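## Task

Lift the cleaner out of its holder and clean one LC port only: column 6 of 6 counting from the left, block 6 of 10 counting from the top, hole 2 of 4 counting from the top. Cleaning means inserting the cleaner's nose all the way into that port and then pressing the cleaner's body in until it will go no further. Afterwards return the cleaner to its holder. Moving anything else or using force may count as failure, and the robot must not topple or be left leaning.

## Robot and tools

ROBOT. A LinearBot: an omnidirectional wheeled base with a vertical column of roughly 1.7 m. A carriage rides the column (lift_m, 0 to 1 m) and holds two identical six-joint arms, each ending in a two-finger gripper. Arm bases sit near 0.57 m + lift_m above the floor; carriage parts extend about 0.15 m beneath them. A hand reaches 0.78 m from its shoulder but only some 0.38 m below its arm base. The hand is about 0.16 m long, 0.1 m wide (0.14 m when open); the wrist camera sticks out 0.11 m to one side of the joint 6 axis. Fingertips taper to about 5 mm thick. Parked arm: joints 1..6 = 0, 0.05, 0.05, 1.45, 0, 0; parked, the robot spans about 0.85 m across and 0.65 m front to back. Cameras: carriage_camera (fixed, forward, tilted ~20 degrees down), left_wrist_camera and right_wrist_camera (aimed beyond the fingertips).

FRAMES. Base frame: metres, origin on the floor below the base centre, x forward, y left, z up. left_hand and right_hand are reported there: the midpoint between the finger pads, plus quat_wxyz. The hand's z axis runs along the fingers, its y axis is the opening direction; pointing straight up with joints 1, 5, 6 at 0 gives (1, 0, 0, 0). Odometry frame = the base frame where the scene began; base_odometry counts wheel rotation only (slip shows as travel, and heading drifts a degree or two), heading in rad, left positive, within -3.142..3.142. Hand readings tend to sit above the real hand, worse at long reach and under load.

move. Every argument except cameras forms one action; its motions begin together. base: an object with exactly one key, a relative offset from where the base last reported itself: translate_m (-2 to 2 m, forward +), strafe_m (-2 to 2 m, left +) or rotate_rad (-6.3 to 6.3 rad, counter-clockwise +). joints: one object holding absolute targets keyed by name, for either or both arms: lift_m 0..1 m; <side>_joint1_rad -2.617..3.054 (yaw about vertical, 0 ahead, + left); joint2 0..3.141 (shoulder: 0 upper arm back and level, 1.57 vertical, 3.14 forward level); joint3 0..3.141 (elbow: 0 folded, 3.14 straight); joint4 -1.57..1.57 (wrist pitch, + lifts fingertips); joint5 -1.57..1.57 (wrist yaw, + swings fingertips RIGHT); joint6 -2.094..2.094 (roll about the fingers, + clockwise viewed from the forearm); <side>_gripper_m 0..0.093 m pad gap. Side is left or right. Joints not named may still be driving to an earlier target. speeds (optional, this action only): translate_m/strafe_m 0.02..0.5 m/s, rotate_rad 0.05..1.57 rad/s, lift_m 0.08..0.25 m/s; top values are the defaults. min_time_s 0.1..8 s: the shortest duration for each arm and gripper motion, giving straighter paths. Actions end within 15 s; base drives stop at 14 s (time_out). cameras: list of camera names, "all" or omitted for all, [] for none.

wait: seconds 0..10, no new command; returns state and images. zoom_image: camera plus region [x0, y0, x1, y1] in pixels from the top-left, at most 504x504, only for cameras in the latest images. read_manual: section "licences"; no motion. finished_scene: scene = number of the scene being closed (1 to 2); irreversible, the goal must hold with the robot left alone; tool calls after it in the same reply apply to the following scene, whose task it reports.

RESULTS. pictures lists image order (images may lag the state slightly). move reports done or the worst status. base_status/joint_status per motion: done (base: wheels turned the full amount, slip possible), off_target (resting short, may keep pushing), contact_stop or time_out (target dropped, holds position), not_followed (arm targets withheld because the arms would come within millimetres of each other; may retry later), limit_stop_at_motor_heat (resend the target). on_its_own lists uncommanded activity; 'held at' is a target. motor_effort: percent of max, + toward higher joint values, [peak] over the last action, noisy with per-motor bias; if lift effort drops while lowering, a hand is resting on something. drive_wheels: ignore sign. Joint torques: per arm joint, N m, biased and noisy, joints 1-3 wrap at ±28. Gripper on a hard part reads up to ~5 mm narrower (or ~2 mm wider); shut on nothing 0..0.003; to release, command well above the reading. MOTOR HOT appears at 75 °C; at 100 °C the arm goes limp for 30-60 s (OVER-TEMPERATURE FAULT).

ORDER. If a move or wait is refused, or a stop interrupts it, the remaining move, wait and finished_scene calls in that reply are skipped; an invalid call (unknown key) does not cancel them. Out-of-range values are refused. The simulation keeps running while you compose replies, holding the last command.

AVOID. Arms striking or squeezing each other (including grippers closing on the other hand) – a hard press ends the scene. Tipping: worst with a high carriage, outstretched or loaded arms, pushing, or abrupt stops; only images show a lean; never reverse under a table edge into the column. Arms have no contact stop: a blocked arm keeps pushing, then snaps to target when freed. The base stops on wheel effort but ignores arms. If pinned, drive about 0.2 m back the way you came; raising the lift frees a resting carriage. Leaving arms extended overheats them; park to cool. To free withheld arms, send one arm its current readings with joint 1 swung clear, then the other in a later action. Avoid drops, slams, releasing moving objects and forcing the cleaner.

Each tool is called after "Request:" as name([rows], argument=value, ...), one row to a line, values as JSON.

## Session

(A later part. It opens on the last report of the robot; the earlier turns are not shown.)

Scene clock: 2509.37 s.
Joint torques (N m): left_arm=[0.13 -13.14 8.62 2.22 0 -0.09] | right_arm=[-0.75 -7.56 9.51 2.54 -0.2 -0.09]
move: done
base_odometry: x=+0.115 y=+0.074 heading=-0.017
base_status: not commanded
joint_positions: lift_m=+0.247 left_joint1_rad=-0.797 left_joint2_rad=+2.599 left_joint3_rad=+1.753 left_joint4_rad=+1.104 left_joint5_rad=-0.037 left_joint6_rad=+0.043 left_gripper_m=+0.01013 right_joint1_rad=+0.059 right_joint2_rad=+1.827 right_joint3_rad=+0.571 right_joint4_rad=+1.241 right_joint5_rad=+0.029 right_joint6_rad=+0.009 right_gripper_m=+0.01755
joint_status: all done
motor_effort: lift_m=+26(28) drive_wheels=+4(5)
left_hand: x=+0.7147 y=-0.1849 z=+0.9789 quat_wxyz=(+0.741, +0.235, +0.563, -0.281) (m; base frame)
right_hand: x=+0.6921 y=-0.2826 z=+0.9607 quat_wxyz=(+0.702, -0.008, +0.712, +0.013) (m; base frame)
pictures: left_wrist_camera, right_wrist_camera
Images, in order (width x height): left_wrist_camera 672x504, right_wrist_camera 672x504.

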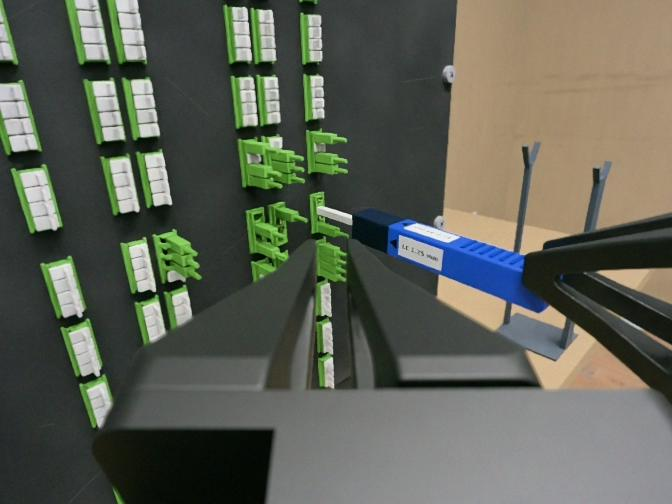

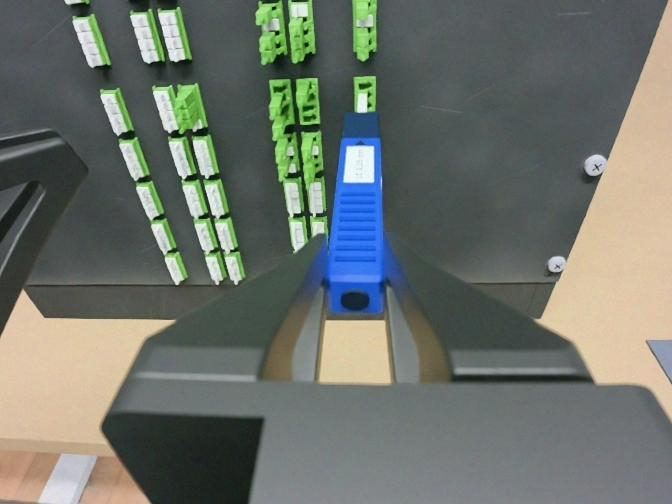

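Request:
move(joints={"right_gripper_m": 0.0195}, min_time_s=1.0, cameras=["right_wrist_camera", "left_wrist_camera"])

Request:
zoom_image(camera="right_wrist_camera", region=[280, 240, 430, 390])

Request:
zoom_image(camera="left_wrist_camera", region=[440, 190, 640, 340])

Scene clock: 2562.93 s.
Joint torques (N m): left_arm=[0.13 -13.16 8.49 2.22 0 -0.08] | right_arm=[-0.75 -7.57 9.5 2.62 -0.2 -0.09]
move: done
base_odometry: x=+0.115 y=+0.074 heading=-0.017
base_status: not commanded
joint_positions: lift_m=+0.247 left_joint1_rad=-0.797 left_joint2_rad=+2.599 left_joint3_rad=+1.753 left_joint4_rad=+1.104 left_joint5_rad=-0.037 left_joint6_rad=+0.043 left_gripper_m=+0.01013 right_joint1_rad=+0.059 right_joint2_rad=+1.827 right_joint3_rad=+0.571 right_joint4_rad=+1.234 right_joint5_rad=+0.029 right_joint6_rad=+0.009 right_gripper_m=+0.01939
joint_status: all done
motor_effort: lift_m=+26(28) drive_wheels=+3(5)
left_hand: x=+0.7147 y=-0.1849 z=+0.9789 quat_wxyz=(+0.741, +0.235, +0.563, -0.281) (m; base frame)
right_hand: x=+0.6921 y=-0.2826 z=+0.9591 quat_wxyz=(+0.699, -0.008, +0.715, +0.013) (m; base frame)
pictures: left_wrist_camera, right_wrist_camera
Images, in order (width x height): left_wrist_camera 672x504, right_wrist_camera 672x504.

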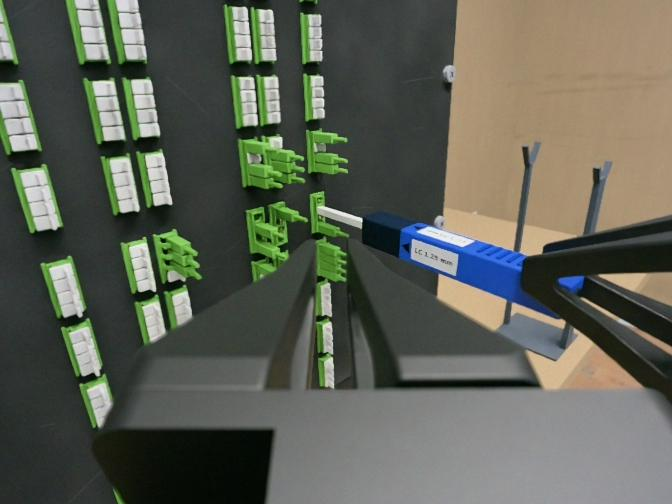

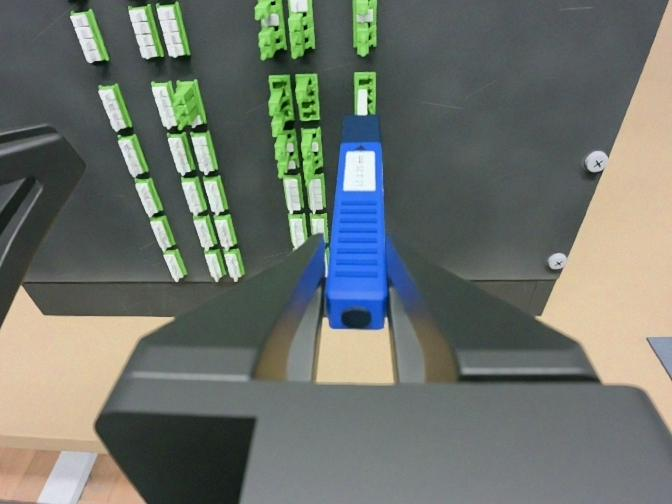

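Scaled by 3.360 from the camera's 672x504 image, which has a finer 960x720 frame.

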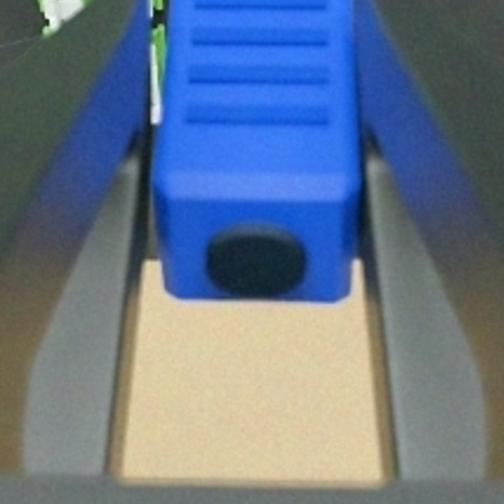

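Scaled by 2.520 from the camera's 672x504 image, which has a finer 960x720 frame.

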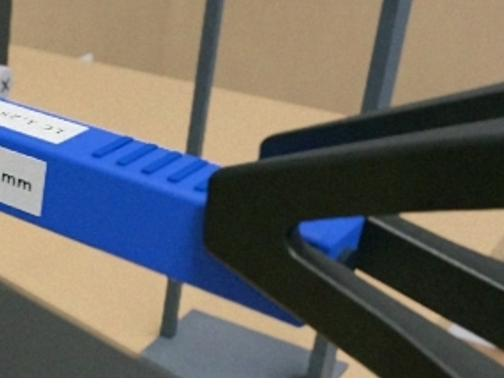

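Request:
zoom_image(camera="left_wrist_camera", region=[300, 180, 440, 285])

Request:
zoom_image(camera="right_wrist_camera", region=[330, 60, 400, 130])

Scaled by 3.600 from the camera's 672x504 image, which has a finer 960x720 frame.

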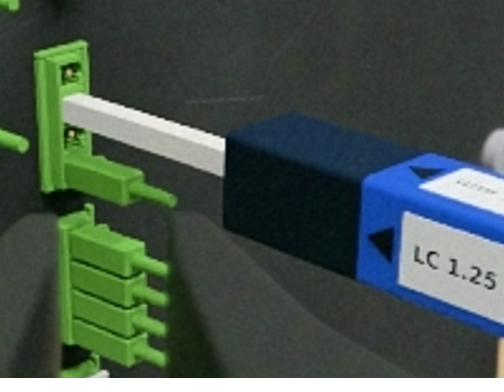

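Scaled by 7.200 from the camera's 672x504 image, which has a finer 960x720 frame.

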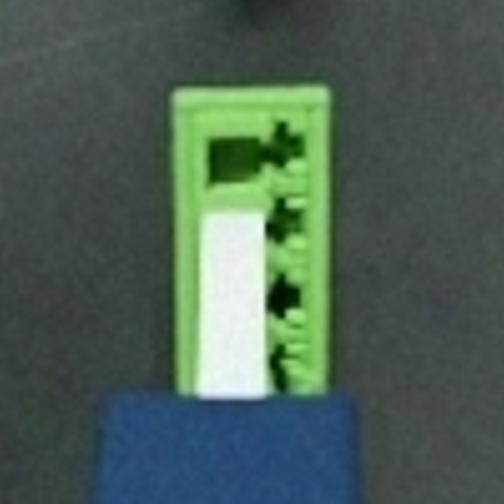

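Request:
move(joints={"right_joint4_rad": 1.246}, min_time_s=0.8, cameras=["right_wrist_camera", "left_wrist_camera"])

Request:
zoom_image(camera="right_wrist_camera", region=[280, 240, 430, 390])

Request:
zoom_image(camera="left_wrist_camera", region=[300, 180, 580, 390])

Scene clock: 2582.83 s.
Joint torques (N m): left_arm=[0.13 -13.16 8.58 2.23 -0.01 -0.1] | right_arm=[-0.73 -7.56 9.5 2.75 -0.2 -0.09]
move: done
base_odometry: x=+0.115 y=+0.074 heading=-0.017
base_status: not commanded
joint_positions: lift_m=+0.247 left_joint1_rad=-0.797 left_joint2_rad=+2.599 left_joint3_rad=+1.753 left_joint4_rad=+1.104 left_joint5_rad=-0.037 left_joint6_rad=+0.043 left_gripper_m=+0.01013 right_joint1_rad=+0.059 right_joint2_rad=+1.827 right_joint3_rad=+0.571 right_joint4_rad=+1.240 right_joint5_rad=+0.029 right_joint6_rad=+0.009 right_gripper_m=+0.01939
joint_status: all done
motor_effort: lift_m=+26(28) drive_wheels=+3(5)
left_hand: x=+0.7147 y=-0.1849 z=+0.9789 quat_wxyz=(+0.741, +0.235, +0.563, -0.281) (m; base frame)
right_hand: x=+0.6921 y=-0.2826 z=+0.9605 quat_wxyz=(+0.701, -0.008, +0.713, +0.013) (m; base frame)
pictures: left_wrist_camera, right_wrist_camera
Images, in order (width x height): left_wrist_camera 672x504, right_wrist_camera 672x504.

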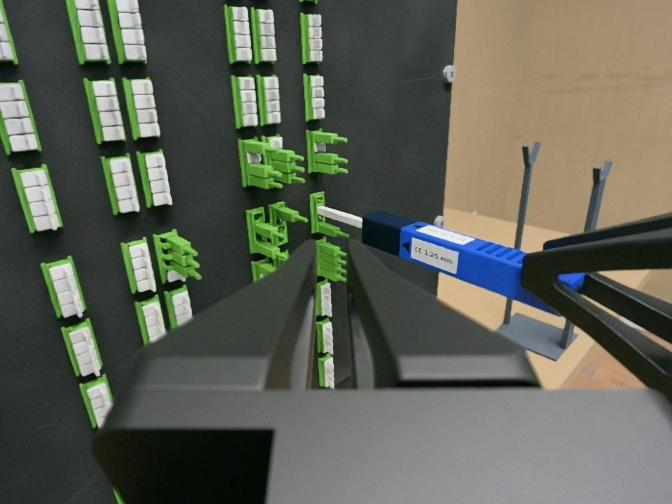

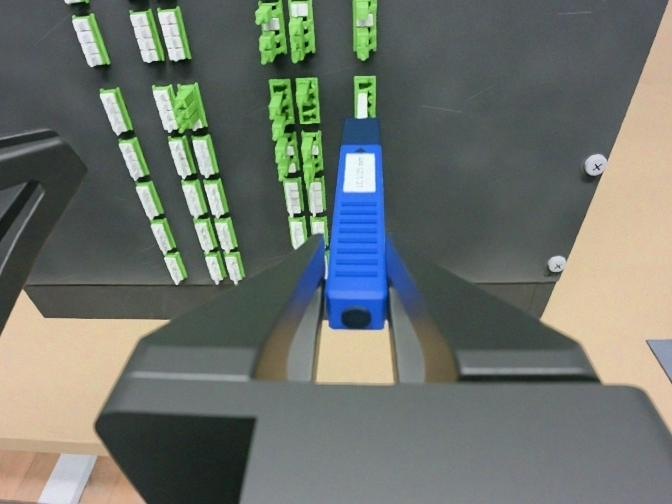

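Scaled by 3.360 from the camera's 672x504 image, which has a finer 960x720 frame.

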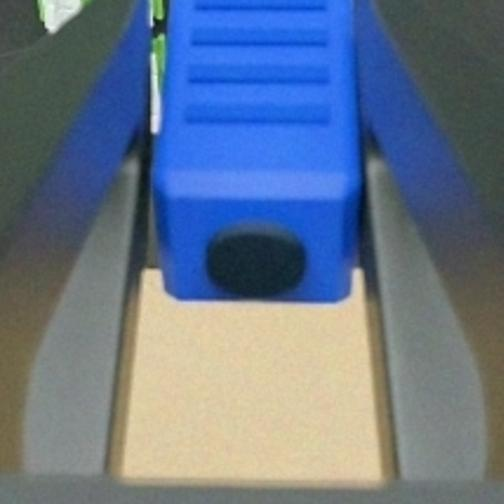

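Scaled by 1.800 from the camera's 672x504 image, which has a finer 960x720 frame.

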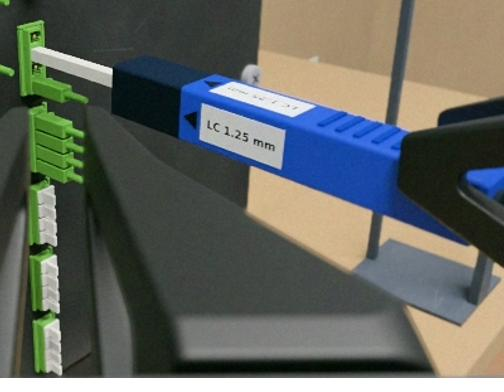

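Request:
move(joints={"right_gripper_m": 0.009}, min_time_s=1.5, cameras=["right_wrist_camera", "left_wrist_camera"])

Request:
zoom_image(camera="right_wrist_camera", region=[280, 240, 430, 390])

Request:
zoom_image(camera="left_wrist_camera", region=[300, 180, 580, 390])

Scene clock: 2595.17 s.
Joint torques (N m): left_arm=[0.2 -13.07 8.61 2.23 -0.01 -0.1] | right_arm=[-0.75 -7.57 9.5 2.75 -0.23 -0.09]
move: off_target
base_odometry: x=+0.115 y=+0.074 heading=-0.017
base_status: not commanded
joint_positions: lift_m=+0.247 left_joint1_rad=-0.797 left_joint2_rad=+2.599 left_joint3_rad=+1.753 left_joint4_rad=+1.104 left_joint5_rad=-0.037 left_joint6_rad=+0.043 left_gripper_m=+0.01013 right_joint1_rad=+0.059 right_joint2_rad=+1.827 right_joint3_rad=+0.571 right_joint4_rad=+1.240 right_joint5_rad=+0.031 right_joint6_rad=+0.009 right_gripper_m=+0.01644
joint_status: right_gripper_m off_target (ended at +0.01646, target +0.00900)
motor_effort: lift_m=+25(28) drive_wheels=+3(6)
left_hand: x=+0.7147 y=-0.1849 z=+0.9789 quat_wxyz=(+0.741, +0.235, +0.563, -0.281) (m; base frame)
right_hand: x=+0.6921 y=-0.2829 z=+0.9605 quat_wxyz=(+0.701, -0.007, +0.713, +0.012) (m; base frame)
pictures: left_wrist_camera, right_wrist_camera
Images, in order (width x height): left_wrist_camera 672x504, right_wrist_camera 672x504.

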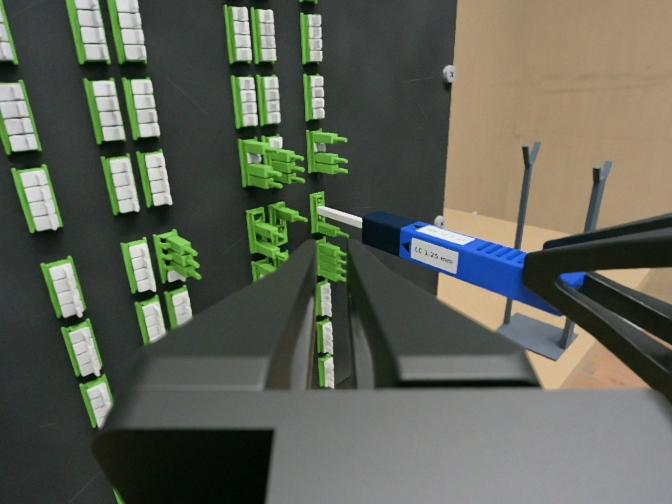

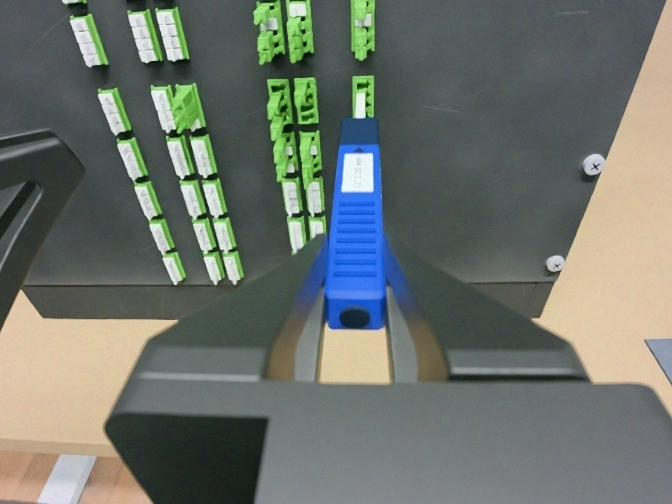

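Scaled by 3.360 from the camera's 672x504 image, which has a finer 960x720 frame.

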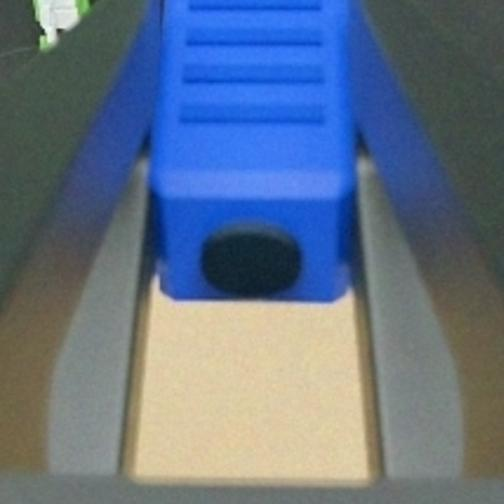

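Scaled by 1.800 from the camera's 672x504 image, which has a finer 960x720 frame.

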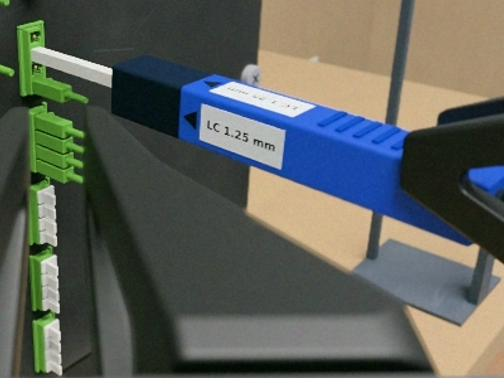

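Request:
move(base={"translate_m": -0.01}, speeds={"translate_m": 0.02}, cameras=["right_wrist_camera", "left_wrist_camera"])

Request:
zoom_image(camera="left_wrist_camera", region=[300, 180, 440, 285])

Scene clock: 2601.50 s.
Joint torques (N m): left_arm=[0.09 -13.2 8.58 2.22 0.01 -0.09] | right_arm=[-0.75 -7.58 8.61 2.84 -0.22 -0.09]
move: done
base_odometry: x=+0.105 y=+0.074 heading=-0.018
base_status: done
joint_positions: lift_m=+0.247 left_joint1_rad=-0.797 left_joint2_rad=+2.599 left_joint3_rad=+1.753 left_joint4_rad=+1.104 left_joint5_rad=-0.037 left_joint6_rad=+0.043 left_gripper_m=+0.01013 right_joint1_rad=+0.059 right_joint2_rad=+1.827 right_joint3_rad=+0.580 right_joint4_rad=+1.231 right_joint5_rad=+0.031 right_joint6_rad=+0.009 right_gripper_m=+0.01643
joint_status: not commanded
motor_effort: lift_m=+25(27) drive_wheels=+5(8)
left_hand: x=+0.7147 y=-0.1849 z=+0.9787 quat_wxyz=(+0.741, +0.235, +0.563, -0.281) (m; base frame)
right_hand: x=+0.6942 y=-0.2827 z=+0.9619 quat_wxyz=(+0.702, -0.007, +0.712, +0.013) (m; base frame)
pictures: left_wrist_camera, right_wrist_camera
Images, in order (width x height): left_wrist_camera 672x504, right_wrist_camera 672x504.

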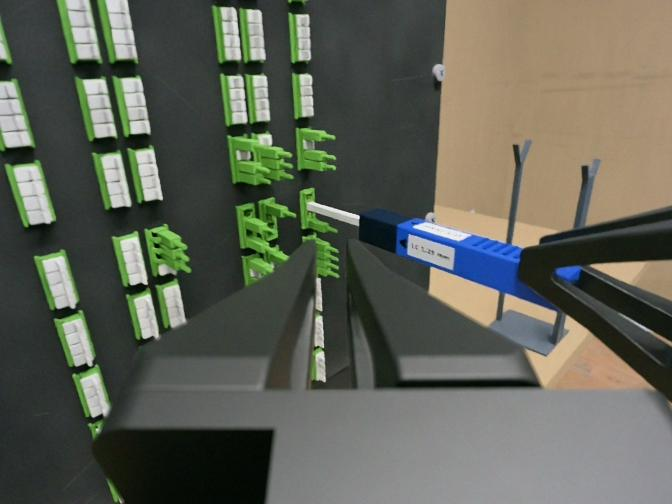

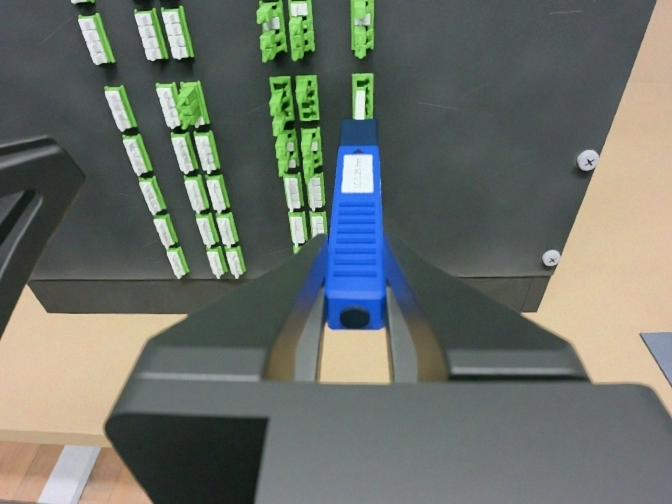

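Scaled by 3.600 from the camera's 672x504 image, which has a finer 960x720 frame.

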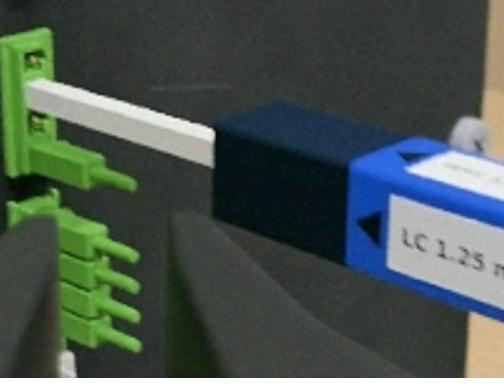

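Request:
move(base={"translate_m": -0.02}, speeds={"translate_m": 0.04}, cameras=["left_wrist_camera"])

Request:
move(base={"translate_m": -0.11}, speeds={"translate_m": 0.1}, cameras=["left_wrist_camera","right_wrist_camera","carriage_camera"])

Scene clock: 2606.40 s.
Joint torques (N m): left_arm=[0.06 -13.07 8.53 2.24 0 -0.09] | right_arm=[-0.68 -7.56 8.59 2.8 -0.22 -0.09]
move: done
base_odometry: x=+0.085 y=+0.075 heading=-0.019
base_status: done
joint_positions: lift_m=+0.247 left_joint1_rad=-0.796 left_joint2_rad=+2.599 left_joint3_rad=+1.753 left_joint4_rad=+1.104 left_joint5_rad=-0.037 left_joint6_rad=+0.043 left_gripper_m=+0.01013 right_joint1_rad=+0.059 right_joint2_rad=+1.827 right_joint3_rad=+0.580 right_joint4_rad=+1.235 right_joint5_rad=+0.030 right_joint6_rad=+0.009 right_gripper_m=+0.01643
joint_status: not commanded
motor_effort: lift_m=+25(28) drive_wheels=+6(11)
left_hand: x=+0.7151 y=-0.1846 z=+0.9787 quat_wxyz=(+0.741, +0.235, +0.563, -0.281) (m; base frame)
right_hand: x=+0.6942 y=-0.2826 z=+0.9628 quat_wxyz=(+0.703, -0.007, +0.711, +0.013) (m; base frame)
pictures: left_wrist_camera
Images, in order (width x height): left_wrist_camera 672x504.

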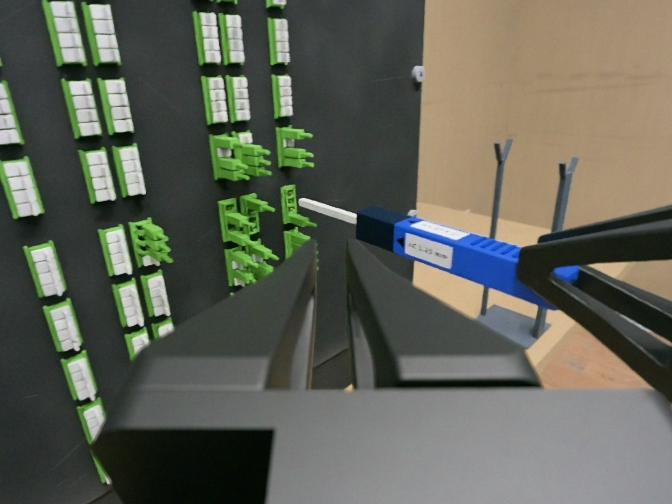

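Scene clock: 2608.27 s.
Joint torques (N m): left_arm=[0.2 -13.12 8.66 2.23 -0.02 -0.08] | right_arm=[-0.73 -7.62 8.58 2.78 -0.2 -0.09]
move: done
base_odometry: x=-0.025 y=+0.077 heading=-0.018
base_status: done
joint_positions: lift_m=+0.247 left_joint1_rad=-0.797 left_joint2_rad=+2.599 left_joint3_rad=+1.753 left_joint4_rad=+1.103 left_joint5_rad=-0.037 left_joint6_rad=+0.043 left_gripper_m=+0.01013 right_joint1_rad=+0.059 right_joint2_rad=+1.827 right_joint3_rad=+0.580 right_joint4_rad=+1.237 right_joint5_rad=+0.030 right_joint6_rad=+0.009 right_gripper_m=+0.01643
joint_status: not commanded
motor_effort: lift_m=+28(28) drive_wheels=+0(9)
left_hand: x=+0.7147 y=-0.1850 z=+0.9785 quat_wxyz=(+0.740, +0.235, +0.563, -0.281) (m; base frame)
right_hand: x=+0.6942 y=-0.2826 z=+0.9633 quat_wxyz=(+0.704, -0.007, +0.710, +0.013) (m; base frame)
pictures: carriage_camera, left_wrist_camera, right_wrist_camera
Images, in order (width x height): carriage_camera 672x504, left_wrist_camera 672x504, right_wrist_camera 672x504.

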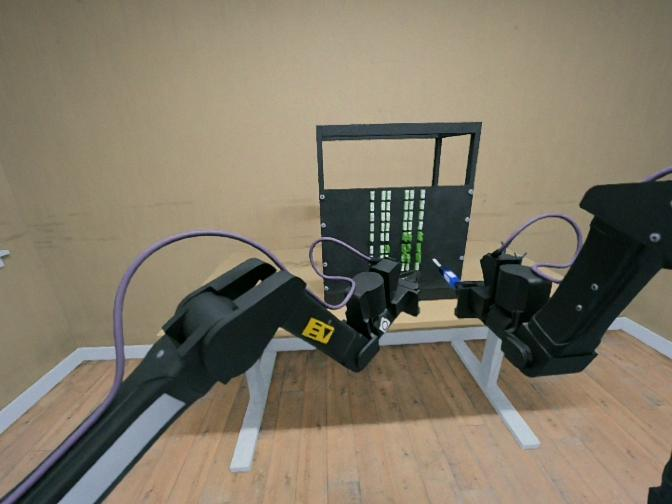

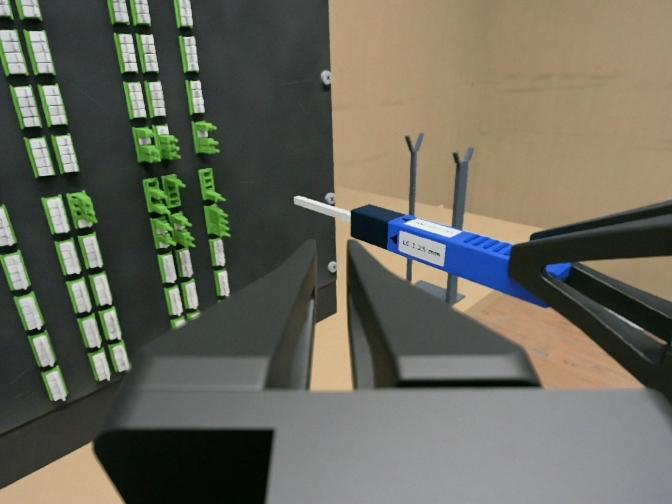

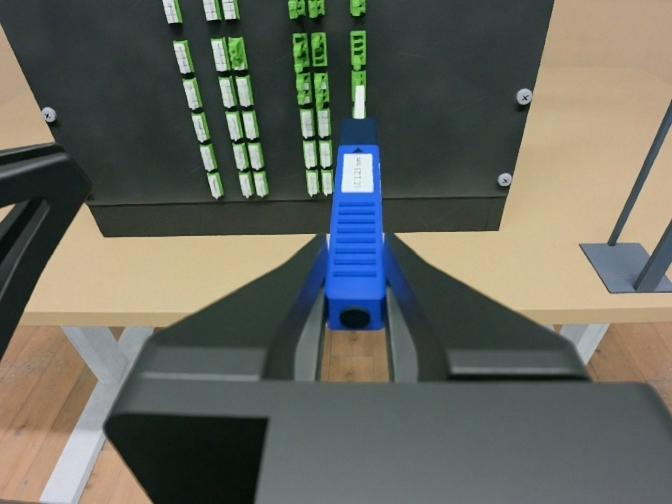

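Request:
move(joints={"lift_m": 0.308, "right_joint1_rad": 0.0, "right_joint5_rad": 0.0, "right_joint4_rad": 1.240, "right_joint3_rad": 0.600}, speeds={"lift_m": 0.08}, min_time_s=1.5, cameras=[])

Request:
move(base={"rotate_rad": 0.064}, speeds={"rotate_rad": 0.1}, cameras=[])

Request:
move(base={"strafe_m": -0.308}, speeds={"strafe_m": 0.1}, cameras=["left_wrist_camera","right_wrist_camera","carriage_camera"])

Scene clock: 2618.33 s.
Joint torques (N m): left_arm=[0.18 -13.31 8.5 2.22 0 -0.09] | right_arm=[-1.06 -7.62 8.34 2.69 -0.23 -0.09]
move: done
base_odometry: x=-0.025 y=+0.077 heading=-0.018
base_status: not commanded
joint_positions: lift_m=+0.308 left_joint1_rad=-0.797 left_joint2_rad=+2.601 left_joint3_rad=+1.754 left_joint4_rad=+1.105 left_joint5_rad=-0.037 left_joint6_rad=+0.043 left_gripper_m=+0.01013 right_joint1_rad=+0.005 right_joint2_rad=+1.827 right_joint3_rad=+0.580 right_joint4_rad=+1.240 right_joint5_rad=+0.010 right_joint6_rad=+0.009 right_gripper_m=+0.01643
joint_status: all done
motor_effort: lift_m=+26(30) drive_wheels=-1(2)
left_hand: x=+0.7148 y=-0.1850 z=+1.0396 quat_wxyz=(+0.741, +0.235, +0.563, -0.281) (m; base frame)
right_hand: x=+0.6948 y=-0.3041 z=+1.0251 quat_wxyz=(+0.705, +0.005, +0.709, +0.001) (m; base frame)
pictures: none
No camera images: "cameras" was empty.

Scene clock: 2619.40 s.
Joint torques (N m): left_arm=[0.03 -13.27 8.47 2.21 -0.01 -0.11] | right_arm=[-0.79 -7.62 8.32 2.7 -0.19 -0.1]
move: done
base_odometry: x=-0.025 y=+0.077 heading=+0.045
base_status: done
joint_positions: lift_m=+0.308 left_joint1_rad=-0.796 left_joint2_rad=+2.601 left_joint3_rad=+1.754 left_joint4_rad=+1.105 left_joint5_rad=-0.037 left_joint6_rad=+0.043 left_gripper_m=+0.01013 right_joint1_rad=+0.002 right_joint2_rad=+1.827 right_joint3_rad=+0.580 right_joint4_rad=+1.239 right_joint5_rad=+0.007 right_joint6_rad=+0.009 right_gripper_m=+0.01643
joint_status: not commanded
motor_effort: lift_m=+25(26) drive_wheels=-5(8)
left_hand: x=+0.7153 y=-0.1845 z=+1.0396 quat_wxyz=(+0.741, +0.235, +0.563, -0.281) (m; base frame)
right_hand: x=+0.6948 y=-0.3050 z=+1.0250 quat_wxyz=(+0.705, +0.005, +0.710, +0.001) (m; base frame)
pictures: none
No camera images: "cameras" was empty.

Scene clock: 2623.17 s.
Joint torques (N m): left_arm=[0.02 -13.3 8.44 2.21 -0.02 -0.1] | right_arm=[-0.77 -7.62 8.35 2.71 -0.16 -0.09]
move: done
base_odometry: x=-0.011 y=-0.231 heading=+0.045
base_status: done
joint_positions: lift_m=+0.308 left_joint1_rad=-0.795 left_joint2_rad=+2.601 left_joint3_rad=+1.754 left_joint4_rad=+1.105 left_joint5_rad=-0.037 left_joint6_rad=+0.043 left_gripper_m=+0.01013 right_joint1_rad=+0.002 right_joint2_rad=+1.827 right_joint3_rad=+0.580 right_joint4_rad=+1.238 right_joint5_rad=+0.005 right_joint6_rad=+0.009 right_gripper_m=+0.01643
joint_status: not commanded
motor_effort: lift_m=+23(28) drive_wheels=+0(12)
left_hand: x=+0.7159 y=-0.1839 z=+1.0396 quat_wxyz=(+0.741, +0.235, +0.563, -0.281) (m; base frame)
right_hand: x=+0.6948 y=-0.3048 z=+1.0248 quat_wxyz=(+0.704, +0.004, +0.710, +0.002) (m; base frame)
pictures: carriage_camera, left_wrist_camera, right_wrist_camera
Images, in order (width x height): carriage_camera 672x504, left_wrist_camera 672x504, right_wrist_camera 672x504.

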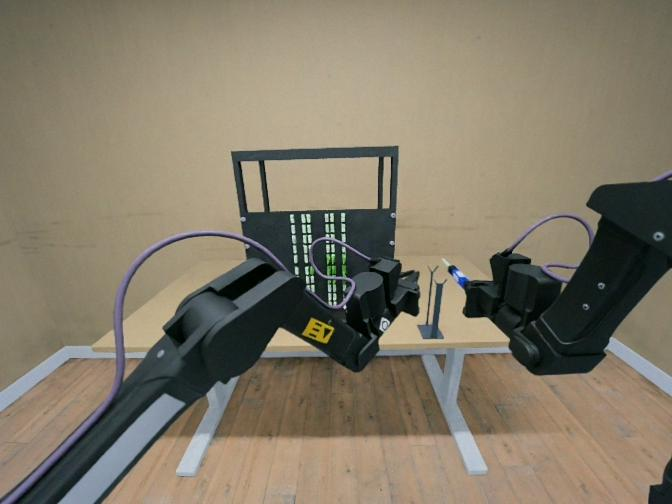

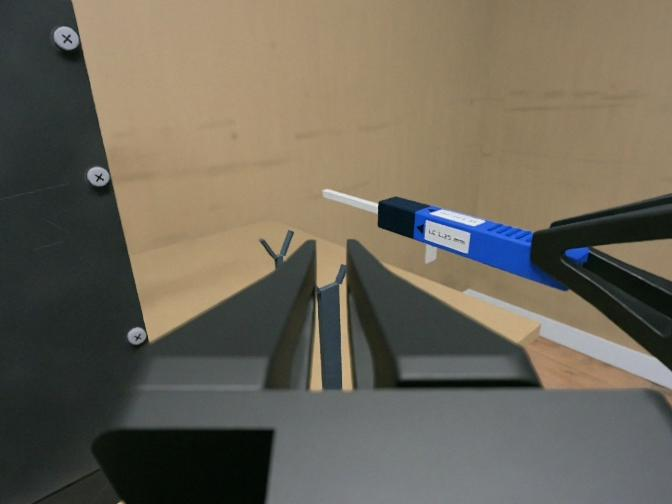

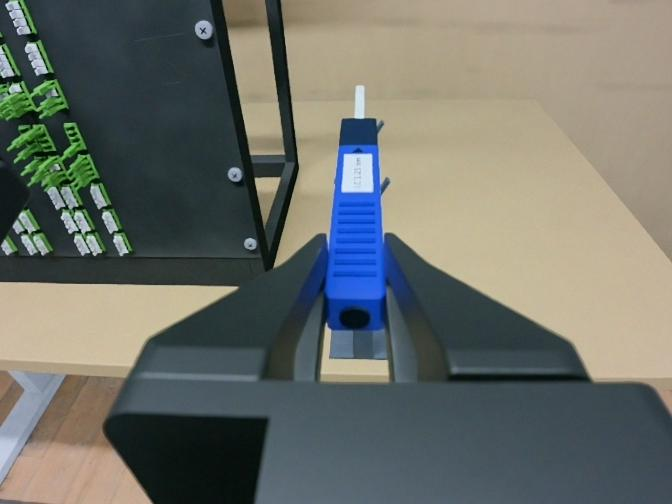

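Request:
move(base={"translate_m": 0.06}, speeds={"translate_m": 0.08})

Scene clock: 2638.83 s.
Joint torques (N m): left_arm=[0.02 -13.29 8.5 2.21 0 -0.09] | right_arm=[-0.76 -7.53 8.32 2.73 -0.17 -0.09]
move: done
base_odometry: x=+0.049 y=-0.229 heading=+0.044
base_status: done
joint_positions: lift_m=+0.308 left_joint1_rad=-0.795 left_joint2_rad=+2.601 left_joint3_rad=+1.754 left_joint4_rad=+1.104 left_joint5_rad=-0.037 left_joint6_rad=+0.043 left_gripper_m=+0.01013 right_joint1_rad=+0.002 right_joint2_rad=+1.827 right_joint3_rad=+0.580 right_joint4_rad=+1.236 right_joint5_rad=+0.005 right_joint6_rad=+0.009 right_gripper_m=+0.01643
joint_status: not commanded
motor_effort: lift_m=+24(26) drive_wheels=-4(10)
left_hand: x=+0.7155 y=-0.1844 z=+1.0394 quat_wxyz=(+0.741, +0.235, +0.563, -0.281) (m; base frame)
right_hand: x=+0.6948 y=-0.3048 z=+1.0242 quat_wxyz=(+0.704, +0.004, +0.711, +0.002) (m; base frame)
pictures: carriage_camera, left_wrist_camera, right_wrist_camera
Images, in order (width x height): carriage_camera 672x504, left_wrist_camera 672x504, right_wrist_camera 672x504.

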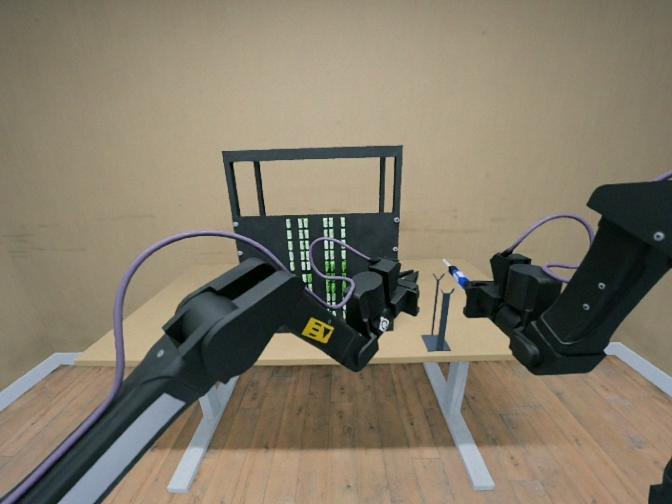

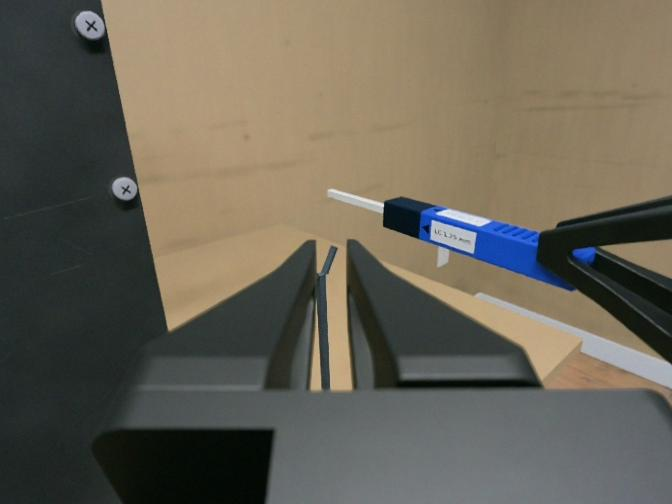

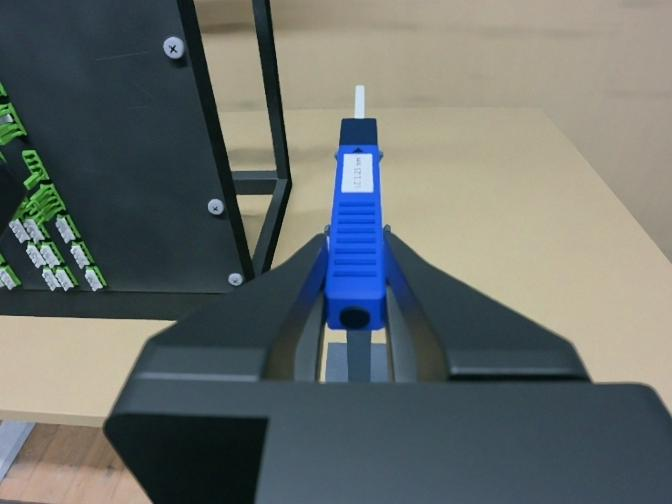

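Request:
zoom_image(camera="right_wrist_camera", region=[300, 70, 420, 250])

Request:
zoom_image(camera="left_wrist_camera", region=[290, 170, 470, 305])

Scaled by 2.800 from the camera's 672x504 image, which has a finer 960x720 frame.

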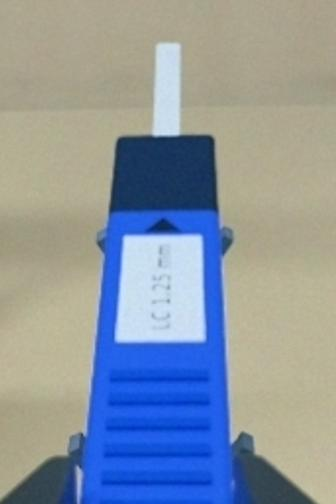

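Scaled by 2.800 from the camera's 672x504 image, which has a finer 960x720 frame.

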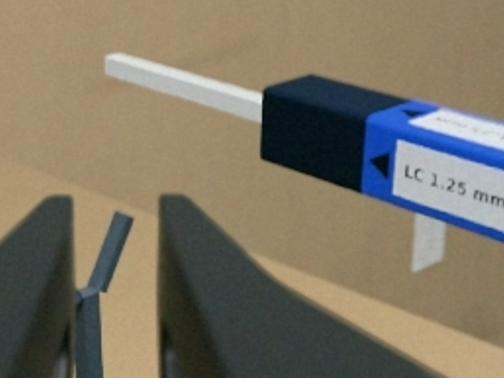

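Request:
move(base={"translate_m": 0.047}, speeds={"translate_m": 0.05}, cameras=["left_wrist_camera", "right_wrist_camera"])

Request:
move(joints={"lift_m": 0.278}, speeds={"lift_m": 0.08}, cameras=["left_wrist_camera", "right_wrist_camera"])

Request:
zoom_image(camera="right_wrist_camera", region=[300, 70, 420, 250])

Scene clock: 2653.20 s.
Joint torques (N m): left_arm=[0.02 -13.24 8.43 2.23 -0.02 -0.09] | right_arm=[-0.79 -7.62 8.32 2.74 -0.17 -0.09]
move: done
base_odometry: x=+0.096 y=-0.227 heading=+0.043
base_status: done
joint_positions: lift_m=+0.308 left_joint1_rad=-0.795 left_joint2_rad=+2.601 left_joint3_rad=+1.754 left_joint4_rad=+1.104 left_joint5_rad=-0.037 left_joint6_rad=+0.043 left_gripper_m=+0.01013 right_joint1_rad=+0.002 right_joint2_rad=+1.827 right_joint3_rad=+0.580 right_joint4_rad=+1.236 right_joint5_rad=+0.005 right_joint6_rad=+0.009 right_gripper_m=+0.01643
joint_status: not commanded
motor_effort: lift_m=+24(26) drive_wheels=-4(13)
left_hand: x=+0.7159 y=-0.1840 z=+1.0394 quat_wxyz=(+0.741, +0.235, +0.563, -0.280) (m; base frame)
right_hand: x=+0.6948 y=-0.3048 z=+1.0242 quat_wxyz=(+0.703, +0.004, +0.711, +0.002) (m; base frame)
pictures: left_wrist_camera, right_wrist_camera
Images, in order (width x height): left_wrist_camera 672x504, right_wrist_camera 672x504.

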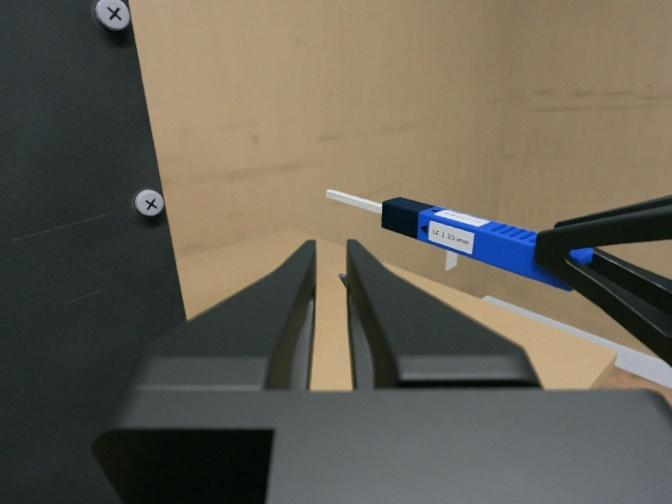

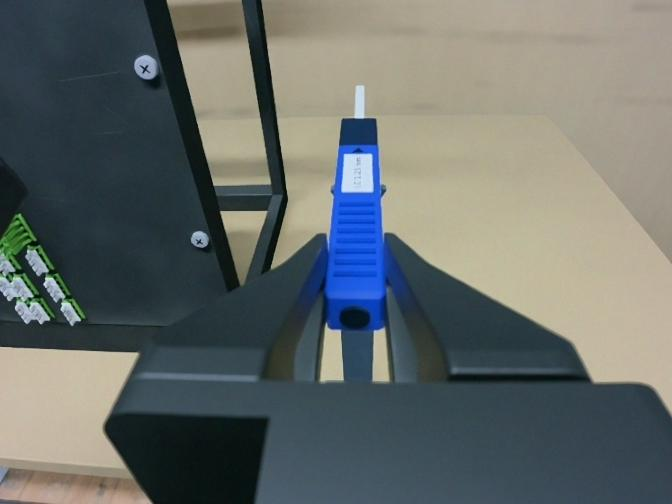

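Scene clock: 2653.97 s.
Joint torques (N m): left_arm=[-0.05 -13.45 8.28 2.25 -0.02 -0.1] | right_arm=[-0.73 -7.61 8.34 2.79 -0.17 -0.09]
move: done
base_odometry: x=+0.096 y=-0.227 heading=+0.043
base_status: not commanded
joint_positions: lift_m=+0.278 left_joint1_rad=-0.795 left_joint2_rad=+2.602 left_joint3_rad=+1.756 left_joint4_rad=+1.103 left_joint5_rad=-0.037 left_joint6_rad=+0.043 left_gripper_m=+0.01013 right_joint1_rad=+0.002 right_joint2_rad=+1.827 right_joint3_rad=+0.580 right_joint4_rad=+1.232 right_joint5_rad=+0.005 right_joint6_rad=+0.009 right_gripper_m=+0.01643
joint_status: all done
motor_effort: lift_m=+21(23) drive_wheels=-3(7)
left_hand: x=+0.7161 y=-0.1842 z=+1.0090 quat_wxyz=(+0.740, +0.235, +0.564, -0.280) (m; base frame)
right_hand: x=+0.6948 y=-0.3048 z=+0.9936 quat_wxyz=(+0.702, +0.004, +0.712, +0.002) (m; base frame)
pictures: left_wrist_camera, right_wrist_camera
Images, in order (width x height): left_wrist_camera 672x504, right_wrist_camera 672x504.

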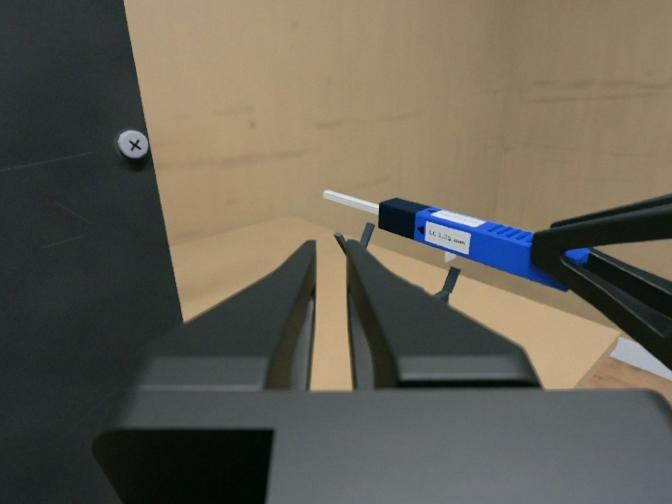

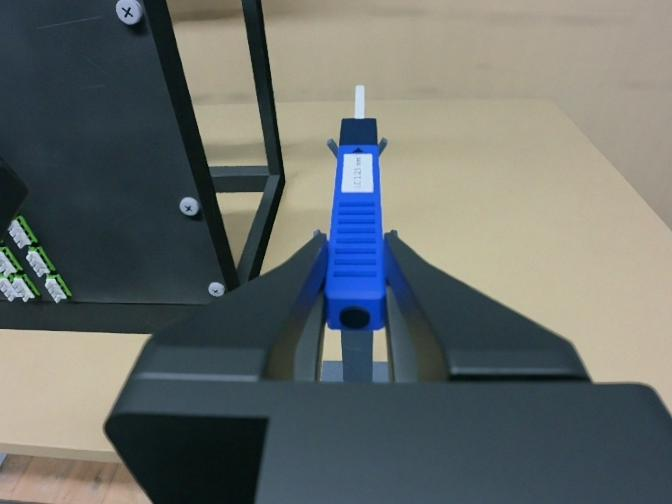

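Scaled by 2.800 from the camera's 672x504 image, which has a finer 960x720 frame.

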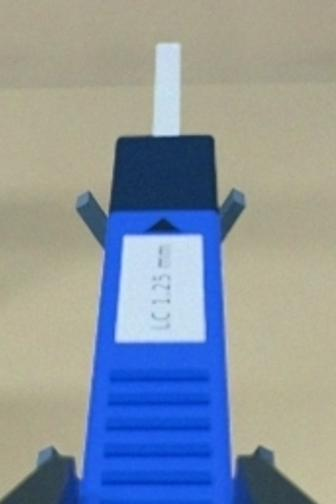

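Request:
move(joints={"lift_m": 0.264}, speeds={"lift_m": 0.08}, cameras=["left_wrist_camera", "right_wrist_camera"])

Request:
zoom_image(camera="right_wrist_camera", region=[300, 70, 420, 250])

Request:
zoom_image(camera="left_wrist_camera", region=[320, 170, 600, 310])

Scene clock: 2659.03 s.
Joint torques (N m): left_arm=[-0.09 -13.53 8.27 2.28 -0.01 -0.09] | right_arm=[-0.76 -7.62 8.32 2.78 -0.17 -0.09]
move: done
base_odometry: x=+0.096 y=-0.227 heading=+0.043
base_status: not commanded
joint_positions: lift_m=+0.264 left_joint1_rad=-0.795 left_joint2_rad=+2.602 left_joint3_rad=+1.757 left_joint4_rad=+1.103 left_joint5_rad=-0.037 left_joint6_rad=+0.043 left_gripper_m=+0.01013 right_joint1_rad=+0.002 right_joint2_rad=+1.827 right_joint3_rad=+0.580 right_joint4_rad=+1.231 right_joint5_rad=+0.005 right_joint6_rad=+0.009 right_gripper_m=+0.01643
joint_status: all done
motor_effort: lift_m=+19(25) drive_wheels=-4(6)
left_hand: x=+0.7161 y=-0.1842 z=+0.9953 quat_wxyz=(+0.741, +0.235, +0.564, -0.280) (m; base frame)
right_hand: x=+0.6948 y=-0.3048 z=+0.9795 quat_wxyz=(+0.702, +0.004, +0.712, +0.002) (m; base frame)
pictures: left_wrist_camera, right_wrist_camera
Images, in order (width x height): left_wrist_camera 672x504, right_wrist_camera 672x504.

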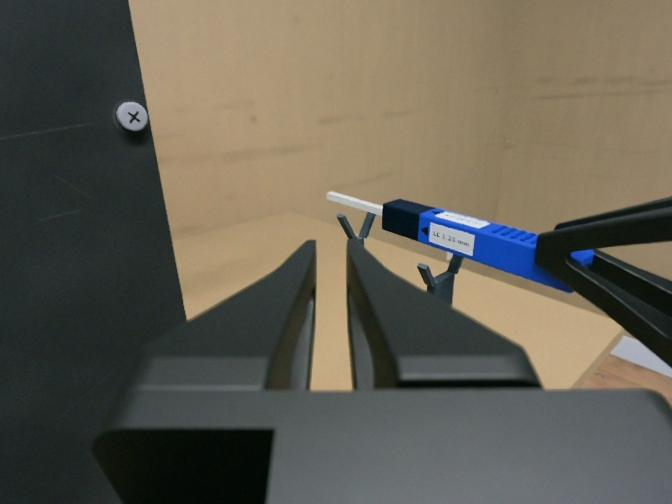

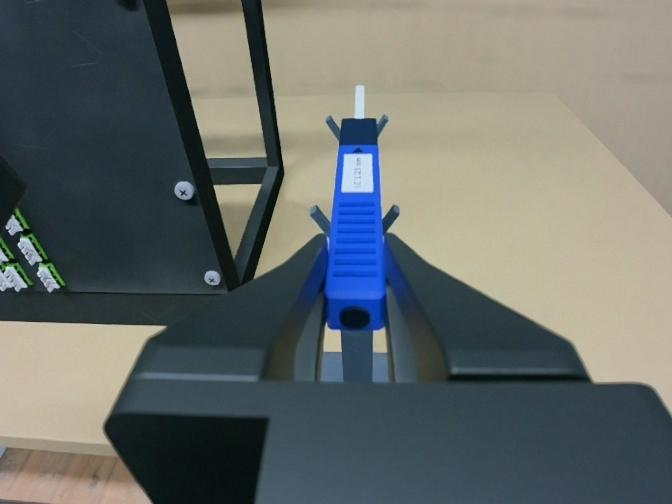

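Scaled by 2.800 from the camera's 672x504 image, which has a finer 960x720 frame.

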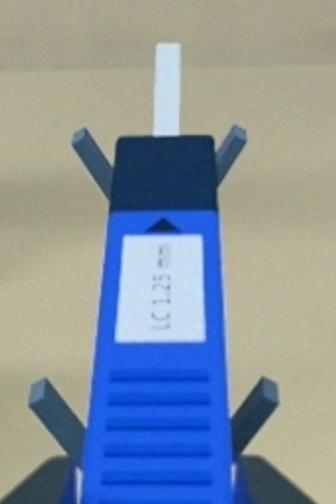

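Scaled by 1.800 from the camera's 672x504 image, which has a finer 960x720 frame.

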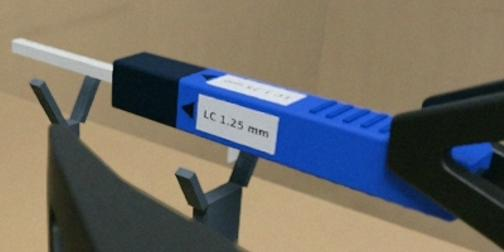

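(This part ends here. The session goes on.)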